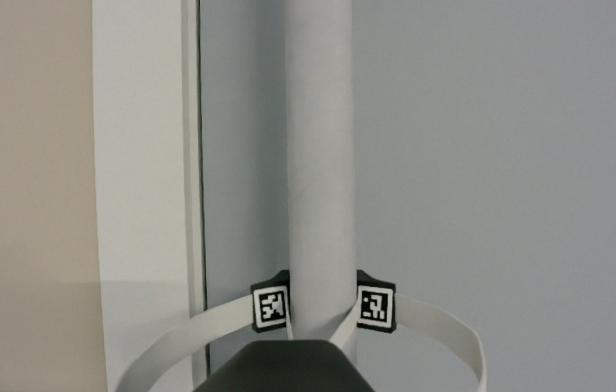

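move(
  blocking=false,
  r2={"base":{"translate_m":-0.076,"strafe_m":-0.025},"joints":{"wrist_yaw_rad":0.09},"speeds":{"wrist_yaw_rad":0.1},"pace":"slow"},
)

wait(
  seconds=3,
)

move(
  blocking=false,
  r2={"base":{"translate_m":-0.142,"strafe_m":-0.077},"joints":{"wrist_yaw_rad":0.262},"speeds":{"wrist_yaw_rad":0.1},"pace":"slow"},
)

wait(
  seconds=4,
  cameras=["r2_wrist_camera","r2_head_camera"],
)

move(
  blocking=false,
  r2={"base":{"translate_m":-0.181,"strafe_m":-0.158},"joints":{"wrist_yaw_rad":0.524},"speeds":{"wrist_yaw_rad":0.1},"pace":"slow"},
)

wait(
  seconds=5,
  cameras=["r2_wrist_camera","r2_head_camera"],
)

Scene clock: 130.30 s.
move: r2 moving
r1: as last shown
r1.base_tilt: forward=-1.6 right=+1.2
r1.lidar_m: 0.89 0.95 1.21 2.43 2.57 2.01 1.95 2.06 2.33 2.26 1.15 0.92
r1.servo_current: wrist_yaw_rad=52(59) wrist_pitch_rad=39(46) wrist_roll_rad=52(65) gripper_m=46(46)
r1.wrist_depth_mm: - 135 - - - - - / - 123 146 - - - - / - 121 191 - - - - / 110 136 207 - - - - / 216 - - - - - - / - - 194 - 187 - - / 1708 1756 1708 153 1808 1708 1808
r2.base_odometry: x=-3.356 y=-1.427 heading=-2.924
r2.turned_by_wheels: -0.001
r2.turned_by_imu: -0.039
r2.base_tilt: forward=-0.6 right=+0.1
r2.lidar_m: 0.83 0.94 1.25 1.82 1.88 2.50 1.57 1.52 3.10 2.91 1.35 0.96
r2.base_status: translate_m moving; strafe_m moving
r2.joint_positions: lift_m=+0.850 arm_m=+0.436 wrist_yaw_rad=+0.038 wrist_pitch_rad=+0.001 wrist_roll_rad=+0.000 gripper_m=-0.028
r2.joint_status: wrist_yaw_rad moving
r2.measured_speeds: translate_m=-0.048 strafe_m=-0.016 rotate_rad=+0.012 lift_m=+0.000 arm_m=+0.000 wrist_yaw_rad=+0.187 wrist_pitch_rad=+0.000 wrist_roll_rad=+0.000
r2.motor_effort: lift_m=+21(21) arm_m=-4(5) wheel_0=-19(29) wheel_1=-12(13) wheel_2=+8(12)
r2.servo_current: wrist_yaw_rad=46(208) wrist_pitch_rad=39(46) wrist_roll_rad=46(59) gripper_m=124(130)
r2.hand_pose: x=+0.8985 y=-0.0764 z=+1.0276 quat_wxyz=(+1.000, +0.000, +0.001, +0.019) (m; r2's base frame)
r2.wrist_depth_mm: 243 229 242 161 238 237 236 / 245 231 243 163 241 238 237 / 247 232 245 166 241 240 239 / 248 234 246 165 243 242 242 / 249 234 247 166 244 242 242 / 252 236 185 167 180 244 244 / 252 237 250 - 246 245 245
pictures: none

Scene clock: 131.83 s.
earlier move: r2 done
r1.base_odometry: x=-1.098 y=+1.271 heading=-2.348
r1.turned_by_wheels: +0.000
r1.turned_by_imu: +0.000
r1.base_tilt: forward=-1.6 right=+1.3
r1.lidar_m: 0.93 0.96 1.25 2.43 2.58 2.02 1.95 2.07 2.35 2.26 1.13 0.91
r1.base_status: not commanded
r1.joint_positions: lift_m=+0.600 arm_m=+0.000 wrist_yaw_rad=+3.194 wrist_pitch_rad=+0.002 wrist_roll_rad=+0.000 gripper_m=+0.056
r1.joint_status: not commanded
r1.measured_speeds: all 0
r1.motor_effort: lift_m=+23(23) arm_m=-4(4) wheel_0=-2(3) wheel_1=-1(2) wheel_2=-2(2)
r1.servo_current: wrist_yaw_rad=46(72) wrist_pitch_rad=46(52) wrist_roll_rad=33(65) gripper_m=39(52)
r1.hand_pose: x=-0.1216 y=+0.0722 z=+0.7772 quat_wxyz=(-0.026, -0.001, +0.000, +1.000) (m; r1's base frame)
r1.wrist_depth_mm: - 135 - - - - - / - 123 145 - - - - / - 121 191 - - - - / 110 136 206 - - - - / 216 - - - - - - / - - 194 - 187 - - / 1708 1756 1756 153 1756 1661 1863
r2.base_odometry: x=-3.299 y=-1.393 heading=-2.921
r2.turned_by_wheels: +0.002
r2.turned_by_imu: -0.038
r2.base_tilt: forward=-0.6 right=+0.0
r2.lidar_m: 0.85 1.00 1.31 1.81 1.87 2.44 1.53 1.46 3.13 2.92 1.50 1.00
r2.base_status: done
r2.joint_positions: lift_m=+0.850 arm_m=+0.436 wrist_yaw_rad=+0.097 wrist_pitch_rad=+0.001 wrist_roll_rad=+0.000 gripper_m=-0.028
r2.joint_status: all done
r2.measured_speeds: all 0
r2.motor_effort: lift_m=+21(21) arm_m=-5(5) wheel_0=-1(29) wheel_1=-5(19) wheel_2=+18(24)
r2.servo_current: wrist_yaw_rad=39(208) wrist_pitch_rad=39(46) wrist_roll_rad=46(59) gripper_m=117(130)
r2.hand_pose: x=+0.9025 y=-0.0590 z=+1.0276 quat_wxyz=(+0.999, +0.000, +0.001, +0.049) (m; r2's base frame)
r2.wrist_depth_mm: 309 291 243 163 239 239 238 / 312 293 245 164 242 239 240 / 312 293 245 164 243 242 241 / 315 310 247 167 244 243 243 / 317 312 249 166 246 244 244 / 320 314 186 167 181 246 245 / 322 317 251 - 249 247 248
wait: 1.53 of 3 s (r2 has come to rest)
pictures: none

Scene clock: 132.33 s.
move: r2 moving
r1: as last shown
r1.lidar_m: 0.93 0.98 1.22 2.44 2.57 2.01 1.95 2.06 2.33 2.26 1.15 0.93
r1.servo_current: wrist_yaw_rad=46(65) wrist_pitch_rad=39(46) wrist_roll_rad=59(59) gripper_m=39(46)
r1.wrist_depth_mm: - 135 - - - - - / - 123 146 - - - - / - 121 191 - - - - / 110 136 206 - - - - / 216 - - - - - - / - - 193 - 187 - - / 1708 1756 1708 153 1808 1708 1863
r2.base_odometry: x=-3.288 y=-1.384 heading=-2.921
r2.turned_by_wheels: +0.000
r2.turned_by_imu: +0.000
r2.base_tilt: forward=-0.6 right=+0.1
r2.lidar_m: 0.87 1.01 1.27 1.84 1.87 2.45 1.52 1.45 3.11 2.91 1.48 0.98
r2.base_status: translate_m moving; strafe_m moving
r2.joint_positions: lift_m=+0.850 arm_m=+0.436 wrist_yaw_rad=+0.137 wrist_pitch_rad=+0.001 wrist_roll_rad=+0.000 gripper_m=-0.028
r2.joint_status: wrist_yaw_rad moving
r2.measured_speeds: translate_m=-0.050 strafe_m=-0.026 rotate_rad=-0.004 lift_m=+0.000 arm_m=+0.000 wrist_yaw_rad=+0.093 wrist_pitch_rad=+0.000 wrist_roll_rad=+0.000
r2.motor_effort: lift_m=+21(21) arm_m=-5(5) wheel_0=-3(8) wheel_1=-10(10) wheel_2=+21(22)
r2.servo_current: wrist_yaw_rad=52(65) wrist_pitch_rad=39(46) wrist_roll_rad=59(59) gripper_m=117(130)
r2.hand_pose: x=+0.9046 y=-0.0473 z=+1.0276 quat_wxyz=(+0.998, +0.000, +0.001, +0.068) (m; r2's base frame)
r2.wrist_depth_mm: 325 319 245 162 238 237 236 / 329 319 246 163 239 239 236 / 330 324 247 164 240 240 237 / 334 324 248 167 243 241 238 / 336 325 249 167 245 242 240 / 338 329 187 166 179 243 241 / 340 332 252 - 247 244 245
pictures: none

Scene clock: 134.60 s.
earlier move: r2 done
r1.base_odometry: x=-1.098 y=+1.271 heading=-2.348
r1.turned_by_wheels: +0.000
r1.turned_by_imu: +0.000
r1.base_tilt: forward=-1.6 right=+1.3
r1.lidar_m: 1.00 1.00 1.25 2.44 2.58 1.98 1.95 2.07 2.32 2.25 1.18 0.95
r1.base_status: not commanded
r1.joint_positions: lift_m=+0.600 arm_m=+0.000 wrist_yaw_rad=+3.194 wrist_pitch_rad=+0.002 wrist_roll_rad=+0.000 gripper_m=+0.056
r1.joint_status: not commanded
r1.measured_speeds: all 0
r1.motor_effort: lift_m=+23(23) arm_m=-4(4) wheel_0=-2(3) wheel_1=-1(2) wheel_2=-2(2)
r1.servo_current: wrist_yaw_rad=39(65) wrist_pitch_rad=39(52) wrist_roll_rad=33(72) gripper_m=46(46)
r1.hand_pose: x=-0.1216 y=+0.0722 z=+0.7772 quat_wxyz=(-0.026, -0.001, +0.000, +1.000) (m; r1's base frame)
r1.wrist_depth_mm: - 135 - - - - - / - 123 146 - - - - / - 121 191 - - - - / 110 135 206 - - - - / 215 - - - - - - / - - 194 - 187 - - / 1756 1756 1708 153 1863 1661 1863
r2.base_odometry: x=-3.177 y=-1.287 heading=-2.921
r2.turned_by_wheels: +0.000
r2.turned_by_imu: +0.002
r2.base_tilt: forward=-0.6 right=+0.1
r2.lidar_m: 0.86 1.15 1.49 1.87 1.94 2.52 1.37 1.32 3.05 2.84 1.70 1.05
r2.base_status: done
r2.joint_positions: lift_m=+0.850 arm_m=+0.436 wrist_yaw_rad=+0.265 wrist_pitch_rad=+0.001 wrist_roll_rad=+0.000 gripper_m=-0.028
r2.joint_status: all done
r2.measured_speeds: all 0
r2.motor_effort: lift_m=+21(21) arm_m=-5(5) wheel_0=-2(11) wheel_1=-5(13) wheel_2=+16(22)
r2.servo_current: wrist_yaw_rad=46(104) wrist_pitch_rad=39(46) wrist_roll_rad=39(59) gripper_m=130(130)
r2.hand_pose: x=+0.9082 y=-0.0089 z=+1.0276 quat_wxyz=(+0.991, +0.000, +0.001, +0.132) (m; r2's base frame)
r2.wrist_depth_mm: - 480 243 162 239 238 236 / - 477 244 163 241 239 237 / - - 246 164 242 240 239 / - - 248 167 244 242 239 / - - 249 167 246 244 242 / - - 186 166 179 244 243 / - - 251 - 248 245 244
wait: 2.27 of 4 s (r2 has come to rest)
pictures: r2_head_camera, r2_wrist_camera
Images, in order (width x height): r2_head_camera 420x560, r2_wrist_camera 616x392.

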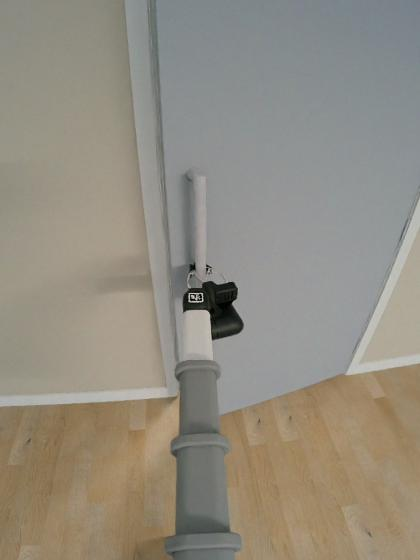

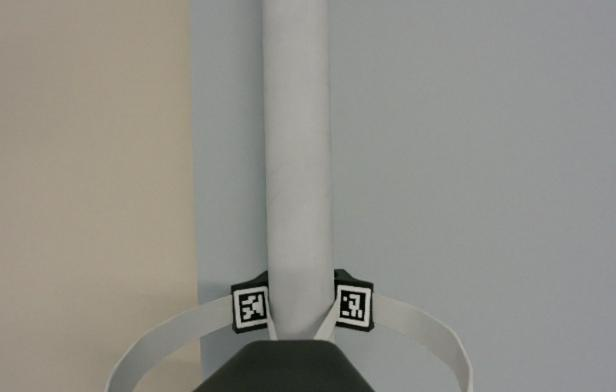

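Scene clock: 135.10 s.
move: r2 moving
r1: as last shown
r1.lidar_m: 1.01 1.02 1.24 2.44 2.56 2.00 1.94 2.07 2.33 2.26 1.18 0.92
r1.servo_current: wrist_yaw_rad=39(65) wrist_pitch_rad=46(46) wrist_roll_rad=52(59) gripper_m=39(46)
r1.wrist_depth_mm: - 135 - - - - - / - 123 146 - - - - / - 121 191 - - - - / 110 136 206 - - - - / 216 - - - - - - / - - 194 - 187 - - / 1708 1708 1708 153 1808 1661 1863
r2.base_odometry: x=-3.170 y=-1.277 heading=-2.920
r2.turned_by_wheels: +0.001
r2.turned_by_imu: +0.001
r2.base_tilt: forward=-0.6 right=+0.1
r2.lidar_m: 0.87 1.13 1.49 1.91 1.95 2.54 1.36 1.30 3.01 2.83 1.73 1.02
r2.base_status: translate_m moving; strafe_m moving
r2.joint_positions: lift_m=+0.850 arm_m=+0.436 wrist_yaw_rad=+0.304 wrist_pitch_rad=+0.001 wrist_roll_rad=+0.000 gripper_m=-0.028
r2.joint_status: wrist_yaw_rad moving
r2.measured_speeds: translate_m=-0.038 strafe_m=-0.035 rotate_rad=+0.001 lift_m=+0.000 arm_m=+0.000 wrist_yaw_rad=+0.098 wrist_pitch_rad=+0.000 wrist_roll_rad=+0.000
r2.motor_effort: lift_m=+21(21) arm_m=-5(5) wheel_0=+2(3) wheel_1=-11(12) wheel_2=+20(20)
r2.servo_current: wrist_yaw_rad=65(78) wrist_pitch_rad=46(46) wrist_roll_rad=33(59) gripper_m=117(124)
r2.hand_pose: x=+0.9083 y=+0.0030 z=+1.0276 quat_wxyz=(+0.988, +0.000, +0.001, +0.152) (m; r2's base frame)
r2.wrist_depth_mm: - - 245 163 238 236 232 / - - 245 164 239 236 234 / - - 246 165 241 238 236 / - - 248 165 242 238 236 / - - 251 167 244 240 237 / - - 183 169 180 242 239 / - - 253 - 246 242 240
pictures: none

Scene clock: 138.23 s.
earlier move: r2 done
r1.base_odometry: x=-1.098 y=+1.271 heading=-2.348
r1.turned_by_wheels: +0.000
r1.turned_by_imu: +0.000
r1.base_tilt: forward=-1.6 right=+1.2
r1.lidar_m: 1.08 1.01 1.23 2.44 2.56 2.02 1.94 2.07 2.34 2.26 1.17 0.92
r1.base_status: not commanded
r1.joint_positions: lift_m=+0.600 arm_m=+0.000 wrist_yaw_rad=+3.194 wrist_pitch_rad=+0.002 wrist_roll_rad=+0.000 gripper_m=+0.056
r1.joint_status: not commanded
r1.measured_speeds: all 0
r1.motor_effort: lift_m=+23(23) arm_m=-4(4) wheel_0=-2(3) wheel_1=-1(2) wheel_2=-2(2)
r1.servo_current: wrist_yaw_rad=46(65) wrist_pitch_rad=39(52) wrist_roll_rad=39(72) gripper_m=39(52)
r1.hand_pose: x=-0.1216 y=+0.0722 z=+0.7772 quat_wxyz=(-0.026, -0.001, +0.000, +1.000) (m; r1's base frame)
r1.wrist_depth_mm: - 135 - - - - - / - 123 146 - - - - / - 121 191 - - - - / 110 135 206 - - - - / 216 - - - - - - / - - 194 - 187 - - / 1708 1756 1756 153 1863 1756 1863
r2.base_odometry: x=-3.036 y=-1.094 heading=-2.919
r2.turned_by_wheels: +0.001
r2.turned_by_imu: +0.003
r2.base_tilt: forward=-0.6 right=+0.1
r2.lidar_m: 0.82 1.33 1.75 2.04 2.08 2.73 1.14 1.08 2.89 2.71 1.98 1.16
r2.base_status: done
r2.joint_positions: lift_m=+0.850 arm_m=+0.436 wrist_yaw_rad=+0.524 wrist_pitch_rad=+0.001 wrist_roll_rad=+0.000 gripper_m=-0.028
r2.joint_status: all done
r2.measured_speeds: all 0
r2.motor_effort: lift_m=+21(21) arm_m=-5(5) wheel_0=+9(11) wheel_1=-6(14) wheel_2=+21(22)
r2.servo_current: wrist_yaw_rad=33(85) wrist_pitch_rad=39(46) wrist_roll_rad=46(59) gripper_m=117(130)
r2.hand_pose: x=+0.9004 y=+0.0687 z=+1.0276 quat_wxyz=(+0.966, +0.000, +0.001, +0.259) (m; r2's base frame)
r2.wrist_depth_mm: - - 245 162 237 233 229 / - - 247 163 237 234 230 / - - 249 165 240 235 232 / - - 250 166 240 236 234 / - - 251 167 242 238 234 / - - 183 167 180 238 236 / - 136 - - 244 238 237
wait: 3.13 of 5 s (r2 has come to rest)
pictures: r2_head_camera, r2_wrist_camera
Images, in order (width x height): r2_head_camera 420x560, r2_wrist_camera 616x392.

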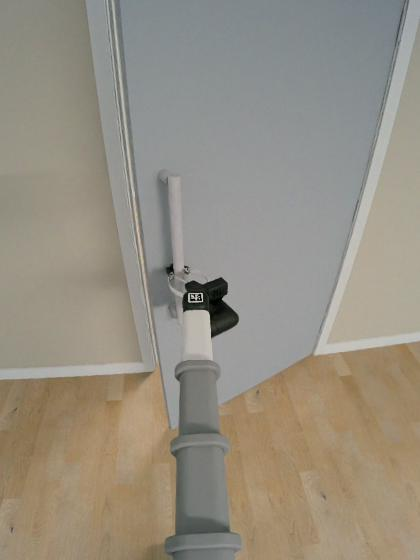

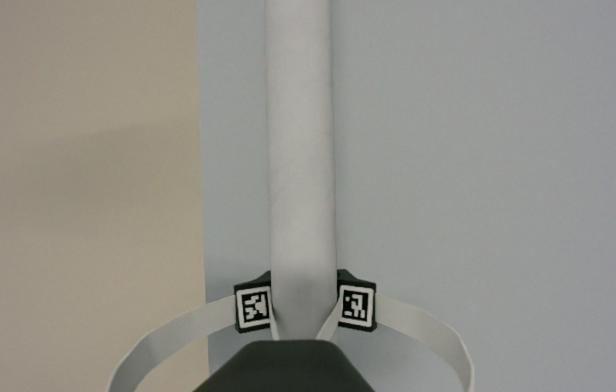

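Going perfectly. Continue.

move(
  blocking=false,
  r2={"base":{"strafe_m":-0.20},"joints":{"arm_m":0.302,"wrist_yaw_rad":0.775},"speeds":{"wrist_yaw_rad":0.12,"arm_m":0.067},"pace":"slow"},
)

wait(
  seconds=5,
)

wait(
  seconds=1,
)

move(
  blocking=false,
  r2={"base":{"strafe_m":-0.23},"joints":{"arm_m":0.21,"wrist_yaw_rad":0.99},"speeds":{"wrist_yaw_rad":0.1,"arm_m":0.045},"pace":"slow"},
)

wait(
  seconds=5,
)

wait(
  seconds=1,
  cameras=["r2_wrist_camera","r2_head_camera"],
)

move(
  blocking=false,
  r2={"base":{"strafe_m":-0.279},"joints":{"arm_m":0.135,"wrist_yaw_rad":1.26},"speeds":{"wrist_yaw_rad":0.1,"arm_m":0.03},"pace":"slow"},
)

wait(
  seconds=5,
)

wait(
  seconds=1,
  cameras=["r2_wrist_camera","r2_head_camera"],
)

Scene clock: 151.37 s.
move: r2 moving
r1: as last shown
r1.base_tilt: forward=-1.6 right=+1.3
r1.lidar_m: 1.10 1.01 1.23 2.44 2.56 2.03 1.94 2.08 2.33 2.26 1.18 0.94
r1.motor_effort: lift_m=+23(23) arm_m=-4(4) wheel_0=-2(3) wheel_1=-1(1) wheel_2=-2(2)
r1.servo_current: wrist_yaw_rad=39(59) wrist_pitch_rad=39(46) wrist_roll_rad=39(52) gripper_m=39(46)
r1.wrist_depth_mm: - 135 - - - - - / - 123 146 - - - - / - 121 191 - - - - / 110 136 206 - - - - / 216 - - - - - - / - - 194 - 187 - - / 1708 1756 1756 153 1808 1661 1863
r2.base_odometry: x=-3.040 y=-1.079 heading=-2.919
r2.turned_by_wheels: +0.000
r2.turned_by_imu: -0.002
r2.base_tilt: forward=-0.6 right=+0.1
r2.lidar_m: 0.84 1.31 1.72 2.04 2.09 2.77 1.12 1.06 2.86 2.68 2.00 1.16
r2.base_status: strafe_m moving
r2.joint_positions: lift_m=+0.850 arm_m=+0.409 wrist_yaw_rad=+0.565 wrist_pitch_rad=+0.001 wrist_roll_rad=+0.000 gripper_m=-0.028
r2.joint_status: arm_m moving; wrist_yaw_rad moving
r2.measured_speeds: translate_m=+0.002 strafe_m=-0.054 rotate_rad=-0.011 lift_m=+0.000 arm_m=-0.070 wrist_yaw_rad=+0.094 wrist_pitch_rad=+0.000 wrist_roll_rad=+0.000
r2.motor_effort: lift_m=+21(21) arm_m=-18(21) wheel_0=+5(11) wheel_1=-13(14) wheel_2=+13(18)
r2.servo_current: wrist_yaw_rad=52(98) wrist_pitch_rad=39(46) wrist_roll_rad=46(59) gripper_m=124(130)
r2.hand_pose: x=+0.8698 y=+0.0807 z=+1.0276 quat_wxyz=(+0.960, +0.000, +0.001, +0.279) (m; r2's base frame)
r2.wrist_depth_mm: - - 245 163 238 234 230 / - - 246 163 239 234 231 / - - 247 166 240 236 233 / - - 248 165 240 237 235 / - - 249 167 243 238 235 / - - 182 167 179 239 237 / - 120 252 - 245 240 239
pictures: none

Scene clock: 154.00 s.
earlier move: r2 done
r1.base_odometry: x=-1.098 y=+1.271 heading=-2.348
r1.turned_by_wheels: +0.000
r1.turned_by_imu: +0.000
r1.base_tilt: forward=-1.6 right=+1.2
r1.lidar_m: 1.16 0.99 1.22 2.43 2.58 2.01 1.93 2.08 2.32 2.23 1.19 0.93
r1.base_status: not commanded
r1.joint_positions: lift_m=+0.600 arm_m=+0.000 wrist_yaw_rad=+3.194 wrist_pitch_rad=+0.002 wrist_roll_rad=+0.000 gripper_m=+0.056
r1.joint_status: not commanded
r1.measured_speeds: all 0
r1.motor_effort: lift_m=+23(23) arm_m=-4(4) wheel_0=-2(3) wheel_1=-1(2) wheel_2=-2(2)
r1.servo_current: wrist_yaw_rad=33(65) wrist_pitch_rad=39(52) wrist_roll_rad=52(72) gripper_m=39(46)
r1.hand_pose: x=-0.1216 y=+0.0722 z=+0.7772 quat_wxyz=(-0.026, -0.001, +0.000, +1.000) (m; r1's base frame)
r1.wrist_depth_mm: - 135 - - - - - / - 123 146 - - - - / - 121 191 - - - - / 110 136 206 - - - - / 216 - - - - - - / - - 194 - 187 - - / 1756 1756 1756 153 1808 1661 1808
r2.base_odometry: x=-3.081 y=-0.899 heading=-2.916
r2.turned_by_wheels: +0.002
r2.turned_by_imu: +0.004
r2.base_tilt: forward=-0.6 right=+0.0
r2.lidar_m: 0.69 0.73 1.72 2.21 2.30 2.98 1.02 1.03 2.67 2.50 2.03 1.19
r2.base_status: done
r2.joint_positions: lift_m=+0.850 arm_m=+0.302 wrist_yaw_rad=+0.783 wrist_pitch_rad=+0.001 wrist_roll_rad=+0.000 gripper_m=-0.028
r2.joint_status: all done
r2.measured_speeds: all 0
r2.motor_effort: lift_m=+21(21) arm_m=-10(21) wheel_0=+19(20) wheel_1=-2(17) wheel_2=+13(18)
r2.servo_current: wrist_yaw_rad=46(137) wrist_pitch_rad=39(46) wrist_roll_rad=52(59) gripper_m=117(130)
r2.hand_pose: x=+0.7394 y=+0.1414 z=+1.0276 quat_wxyz=(+0.924, +0.000, +0.000, +0.382) (m; r2's base frame)
r2.wrist_depth_mm: - - 247 163 234 225 220 / - - 248 164 235 227 221 / - - 250 165 236 229 224 / - - 252 167 237 229 224 / - - 255 166 238 230 225 / - - 184 167 181 231 227 / - - - - 241 230 228
wait: 2.63 of 5 s (r2 has come to rest)
pictures: none

Scene clock: 155.00 s.
r1.base_odometry: x=-1.098 y=+1.271 heading=-2.348
r1.turned_by_wheels: +0.000
r1.turned_by_imu: +0.000
r1.base_tilt: forward=-1.6 right=+1.3
r1.lidar_m: 1.15 1.00 1.25 2.43 2.57 2.00 1.94 2.05 2.33 2.27 1.19 0.92
r1.base_status: not commanded
r1.joint_positions: lift_m=+0.600 arm_m=+0.000 wrist_yaw_rad=+3.194 wrist_pitch_rad=+0.002 wrist_roll_rad=+0.000 gripper_m=+0.056
r1.joint_status: not commanded
r1.measured_speeds: all 0
r1.motor_effort: lift_m=+23(23) arm_m=-4(4) wheel_0=-2(3) wheel_1=-1(2) wheel_2=-2(2)
r1.servo_current: wrist_yaw_rad=52(65) wrist_pitch_rad=33(52) wrist_roll_rad=39(72) gripper_m=39(46)
r1.hand_pose: x=-0.1216 y=+0.0722 z=+0.7772 quat_wxyz=(-0.026, -0.001, +0.000, +1.000) (m; r1's base frame)
r1.wrist_depth_mm: - 135 - - - - - / - 123 146 - - - - / - 121 191 - - - - / 110 136 206 - - - - / 216 - - - - - - / - - 194 - 187 - - / 1756 1756 1756 153 1808 1661 1863
r2.base_odometry: x=-3.081 y=-0.899 heading=-2.916
r2.turned_by_wheels: +0.000
r2.turned_by_imu: +0.000
r2.base_tilt: forward=-0.6 right=+0.1
r2.lidar_m: 0.69 0.74 1.76 2.24 2.30 2.99 1.03 1.03 2.69 2.50 2.02 1.21
r2.base_status: done
r2.joint_positions: lift_m=+0.850 arm_m=+0.302 wrist_yaw_rad=+0.783 wrist_pitch_rad=+0.001 wrist_roll_rad=+0.000 gripper_m=-0.028
r2.joint_status: all done
r2.measured_speeds: all 0
r2.motor_effort: lift_m=+21(21) arm_m=-10(21) wheel_0=+19(20) wheel_1=-2(17) wheel_2=+12(18)
r2.servo_current: wrist_yaw_rad=59(137) wrist_pitch_rad=39(46) wrist_roll_rad=46(59) gripper_m=124(130)
r2.hand_pose: x=+0.7394 y=+0.1414 z=+1.0276 quat_wxyz=(+0.924, +0.000, +0.000, +0.382) (m; r2's base frame)
r2.wrist_depth_mm: - - 248 163 233 226 220 / - - 250 164 235 227 221 / - - 251 164 236 228 223 / - - 252 167 237 229 224 / - - 254 166 238 231 224 / - - 184 167 181 230 227 / - - - - 240 230 227
wait: 1.00 s; at rest by 0.27 s
pictures: none

Scene clock: 155.50 s.
move: r2 moving
r1: as last shown
r1.lidar_m: 1.16 1.03 1.25 2.44 2.56 2.00 1.95 2.07 2.33 2.28 1.17 0.92
r1.motor_effort: lift_m=+23(23) arm_m=-4(4) wheel_0=-2(2) wheel_1=-1(2) wheel_2=-2(2)
r1.servo_current: wrist_yaw_rad=52(52) wrist_pitch_rad=46(46) wrist_roll_rad=46(59) gripper_m=39(46)
r1.wrist_depth_mm: - 135 - - - - - / - 123 146 - - - - / - 121 191 - - - - / 111 135 206 - - - - / 216 - - - - - - / - - 193 - 187 - - / 1708 1708 1808 153 1808 1708 1863
r2.base_odometry: x=-3.084 y=-0.885 heading=-2.915
r2.turned_by_wheels: +0.001
r2.turned_by_imu: +0.002
r2.base_tilt: forward=-0.7 right=+0.0
r2.lidar_m: 0.66 0.72 1.76 2.24 2.31 3.01 1.00 1.00 2.68 2.48 2.02 1.22
r2.base_status: strafe_m moving
r2.joint_positions: lift_m=+0.850 arm_m=+0.282 wrist_yaw_rad=+0.816 wrist_pitch_rad=+0.001 wrist_roll_rad=+0.000 gripper_m=-0.028
r2.joint_status: arm_m moving; wrist_yaw_rad moving
r2.measured_speeds: translate_m=+0.001 strafe_m=-0.056 rotate_rad=-0.003 lift_m=+0.000 arm_m=-0.046 wrist_yaw_rad=+0.085 wrist_pitch_rad=+0.000 wrist_roll_rad=+0.000
r2.motor_effort: lift_m=+21(21) arm_m=-18(19) wheel_0=+15(20) wheel_1=-9(9) wheel_2=+15(15)
r2.servo_current: wrist_yaw_rad=46(65) wrist_pitch_rad=33(39) wrist_roll_rad=52(59) gripper_m=117(130)
r2.hand_pose: x=+0.7146 y=+0.1502 z=+1.0276 quat_wxyz=(+0.918, +0.000, +0.000, +0.397) (m; r2's base frame)
r2.wrist_depth_mm: - - 248 163 234 227 221 / - - 249 163 236 229 224 / - - 250 165 236 229 224 / - - 252 165 237 230 224 / - - 253 168 242 232 227 / - - 182 167 181 233 228 / - - - - 242 232 229
pictures: none

Scene clock: 158.43 s.
earlier move: r2 done
r1.base_odometry: x=-1.098 y=+1.271 heading=-2.348
r1.turned_by_wheels: +0.000
r1.turned_by_imu: +0.000
r1.base_tilt: forward=-1.6 right=+1.3
r1.lidar_m: 1.24 1.02 1.24 2.43 2.56 1.99 1.93 2.08 2.34 2.27 1.17 0.92
r1.base_status: not commanded
r1.joint_positions: lift_m=+0.600 arm_m=+0.000 wrist_yaw_rad=+3.194 wrist_pitch_rad=+0.002 wrist_roll_rad=+0.000 gripper_m=+0.056
r1.joint_status: not commanded
r1.measured_speeds: all 0
r1.motor_effort: lift_m=+23(23) arm_m=-4(4) wheel_0=-2(2) wheel_1=-1(2) wheel_2=-2(2)
r1.servo_current: wrist_yaw_rad=52(65) wrist_pitch_rad=39(52) wrist_roll_rad=78(78) gripper_m=39(52)
r1.hand_pose: x=-0.1216 y=+0.0722 z=+0.7772 quat_wxyz=(-0.026, -0.001, +0.000, +1.000) (m; r1's base frame)
r1.wrist_depth_mm: - 135 - - - - - / - 123 146 - - - - / - 121 191 - - - - / 110 135 206 - - - - / 216 - - - - - - / - - 194 - 187 - - / 1708 1756 1756 153 1863 1618 1921
r2.base_odometry: x=-3.132 y=-0.675 heading=-2.913
r2.turned_by_wheels: +0.003
r2.turned_by_imu: +0.010
r2.base_tilt: forward=-0.7 right=+0.0
r2.lidar_m: 0.70 0.56 1.78 2.45 2.55 1.25 0.97 3.49 2.42 2.28 2.02 1.37
r2.base_status: done
r2.joint_positions: lift_m=+0.850 arm_m=+0.210 wrist_yaw_rad=+1.009 wrist_pitch_rad=+0.001 wrist_roll_rad=+0.000 gripper_m=-0.028
r2.joint_status: all done
r2.measured_speeds: all 0
r2.on_its_own: wrist_yaw_rad is at rest, and its servo_current (111 mA) is outside its rest range (0 to 104 mA)
r2.motor_effort: lift_m=+21(21) arm_m=-6(19) wheel_0=+29(30) wheel_1=+5(11) wheel_2=+14(16)
r2.servo_current: wrist_yaw_rad=111(124) wrist_pitch_rad=39(46) wrist_roll_rad=39(72) gripper_m=111(130)
r2.hand_pose: x=+0.6086 y=+0.1976 z=+1.0276 quat_wxyz=(+0.875, +0.000, +0.000, +0.484) (m; r2's base frame)
r2.wrist_depth_mm: - - 251 234 230 220 214 / - - 252 236 230 222 216 / - - 254 173 233 224 216 / - - 254 172 234 225 218 / - - 256 172 236 226 220 / - - 182 167 233 227 221 / - - 259 - 236 226 221
wait: 2.93 of 5 s (r2 has come to rest)
pictures: none

Scene clock: 159.43 s.
r1.base_odometry: x=-1.098 y=+1.271 heading=-2.348
r1.turned_by_wheels: +0.000
r1.turned_by_imu: +0.000
r1.base_tilt: forward=-1.5 right=+1.3
r1.lidar_m: 1.21 1.02 1.24 2.45 2.58 2.02 1.94 2.07 2.35 2.27 1.15 0.93
r1.base_status: not commanded
r1.joint_positions: lift_m=+0.600 arm_m=+0.000 wrist_yaw_rad=+3.194 wrist_pitch_rad=+0.002 wrist_roll_rad=+0.000 gripper_m=+0.056
r1.joint_status: not commanded
r1.measured_speeds: all 0
r1.motor_effort: lift_m=+23(23) arm_m=-4(4) wheel_0=-2(2) wheel_1=-1(2) wheel_2=-2(2)
r1.servo_current: wrist_yaw_rad=65(65) wrist_pitch_rad=46(52) wrist_roll_rad=39(78) gripper_m=39(52)
r1.hand_pose: x=-0.1216 y=+0.0722 z=+0.7772 quat_wxyz=(-0.026, -0.001, +0.000, +1.000) (m; r1's base frame)
r1.wrist_depth_mm: - 135 - - - - - / - 123 146 - - - - / - 121 191 - - - - / 110 135 206 - - - - / 216 - - - - - - / - - 194 - 187 - - / 1756 1708 1756 153 1808 1661 1808
r2.base_odometry: x=-3.132 y=-0.675 heading=-2.913
r2.turned_by_wheels: +0.000
r2.turned_by_imu: +0.000
r2.base_tilt: forward=-0.7 right=+0.0
r2.lidar_m: 0.69 0.56 1.79 2.46 2.51 1.24 0.98 3.48 2.41 2.29 2.01 1.42
r2.base_status: done
r2.joint_positions: lift_m=+0.850 arm_m=+0.210 wrist_yaw_rad=+1.009 wrist_pitch_rad=+0.001 wrist_roll_rad=+0.000 gripper_m=-0.028
r2.joint_status: all done
r2.measured_speeds: all 0
r2.on_its_own: wrist_yaw_rad is at rest, and its servo_current (117 mA) is outside its rest range (0 to 104 mA)
r2.motor_effort: lift_m=+21(21) arm_m=-6(19) wheel_0=+29(30) wheel_1=+6(11) wheel_2=+14(16)
r2.servo_current: wrist_yaw_rad=117(124) wrist_pitch_rad=39(46) wrist_roll_rad=46(72) gripper_m=117(130)
r2.hand_pose: x=+0.6086 y=+0.1976 z=+1.0276 quat_wxyz=(+0.875, +0.000, +0.000, +0.484) (m; r2's base frame)
r2.wrist_depth_mm: - - 249 234 229 221 215 / - - 251 236 231 221 215 / - - 253 174 232 224 217 / - - 255 172 234 225 217 / - - 256 172 235 226 220 / - - 181 167 233 226 220 / - - 260 - 236 225 221
wait: 1.00 s; at rest by 0.27 s
pictures: r2_head_camera, r2_wrist_camera
Images, in order (width x height): r2_head_camera 420x560, r2_wrist_camera 616x392.

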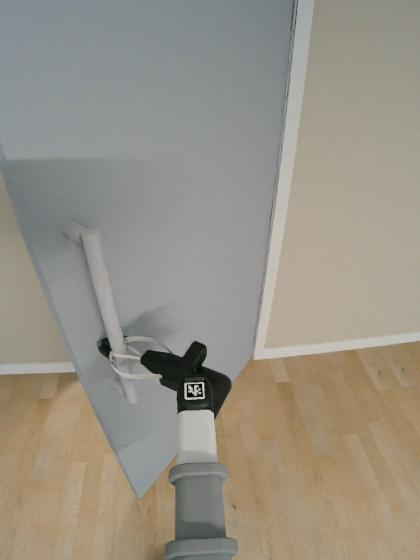

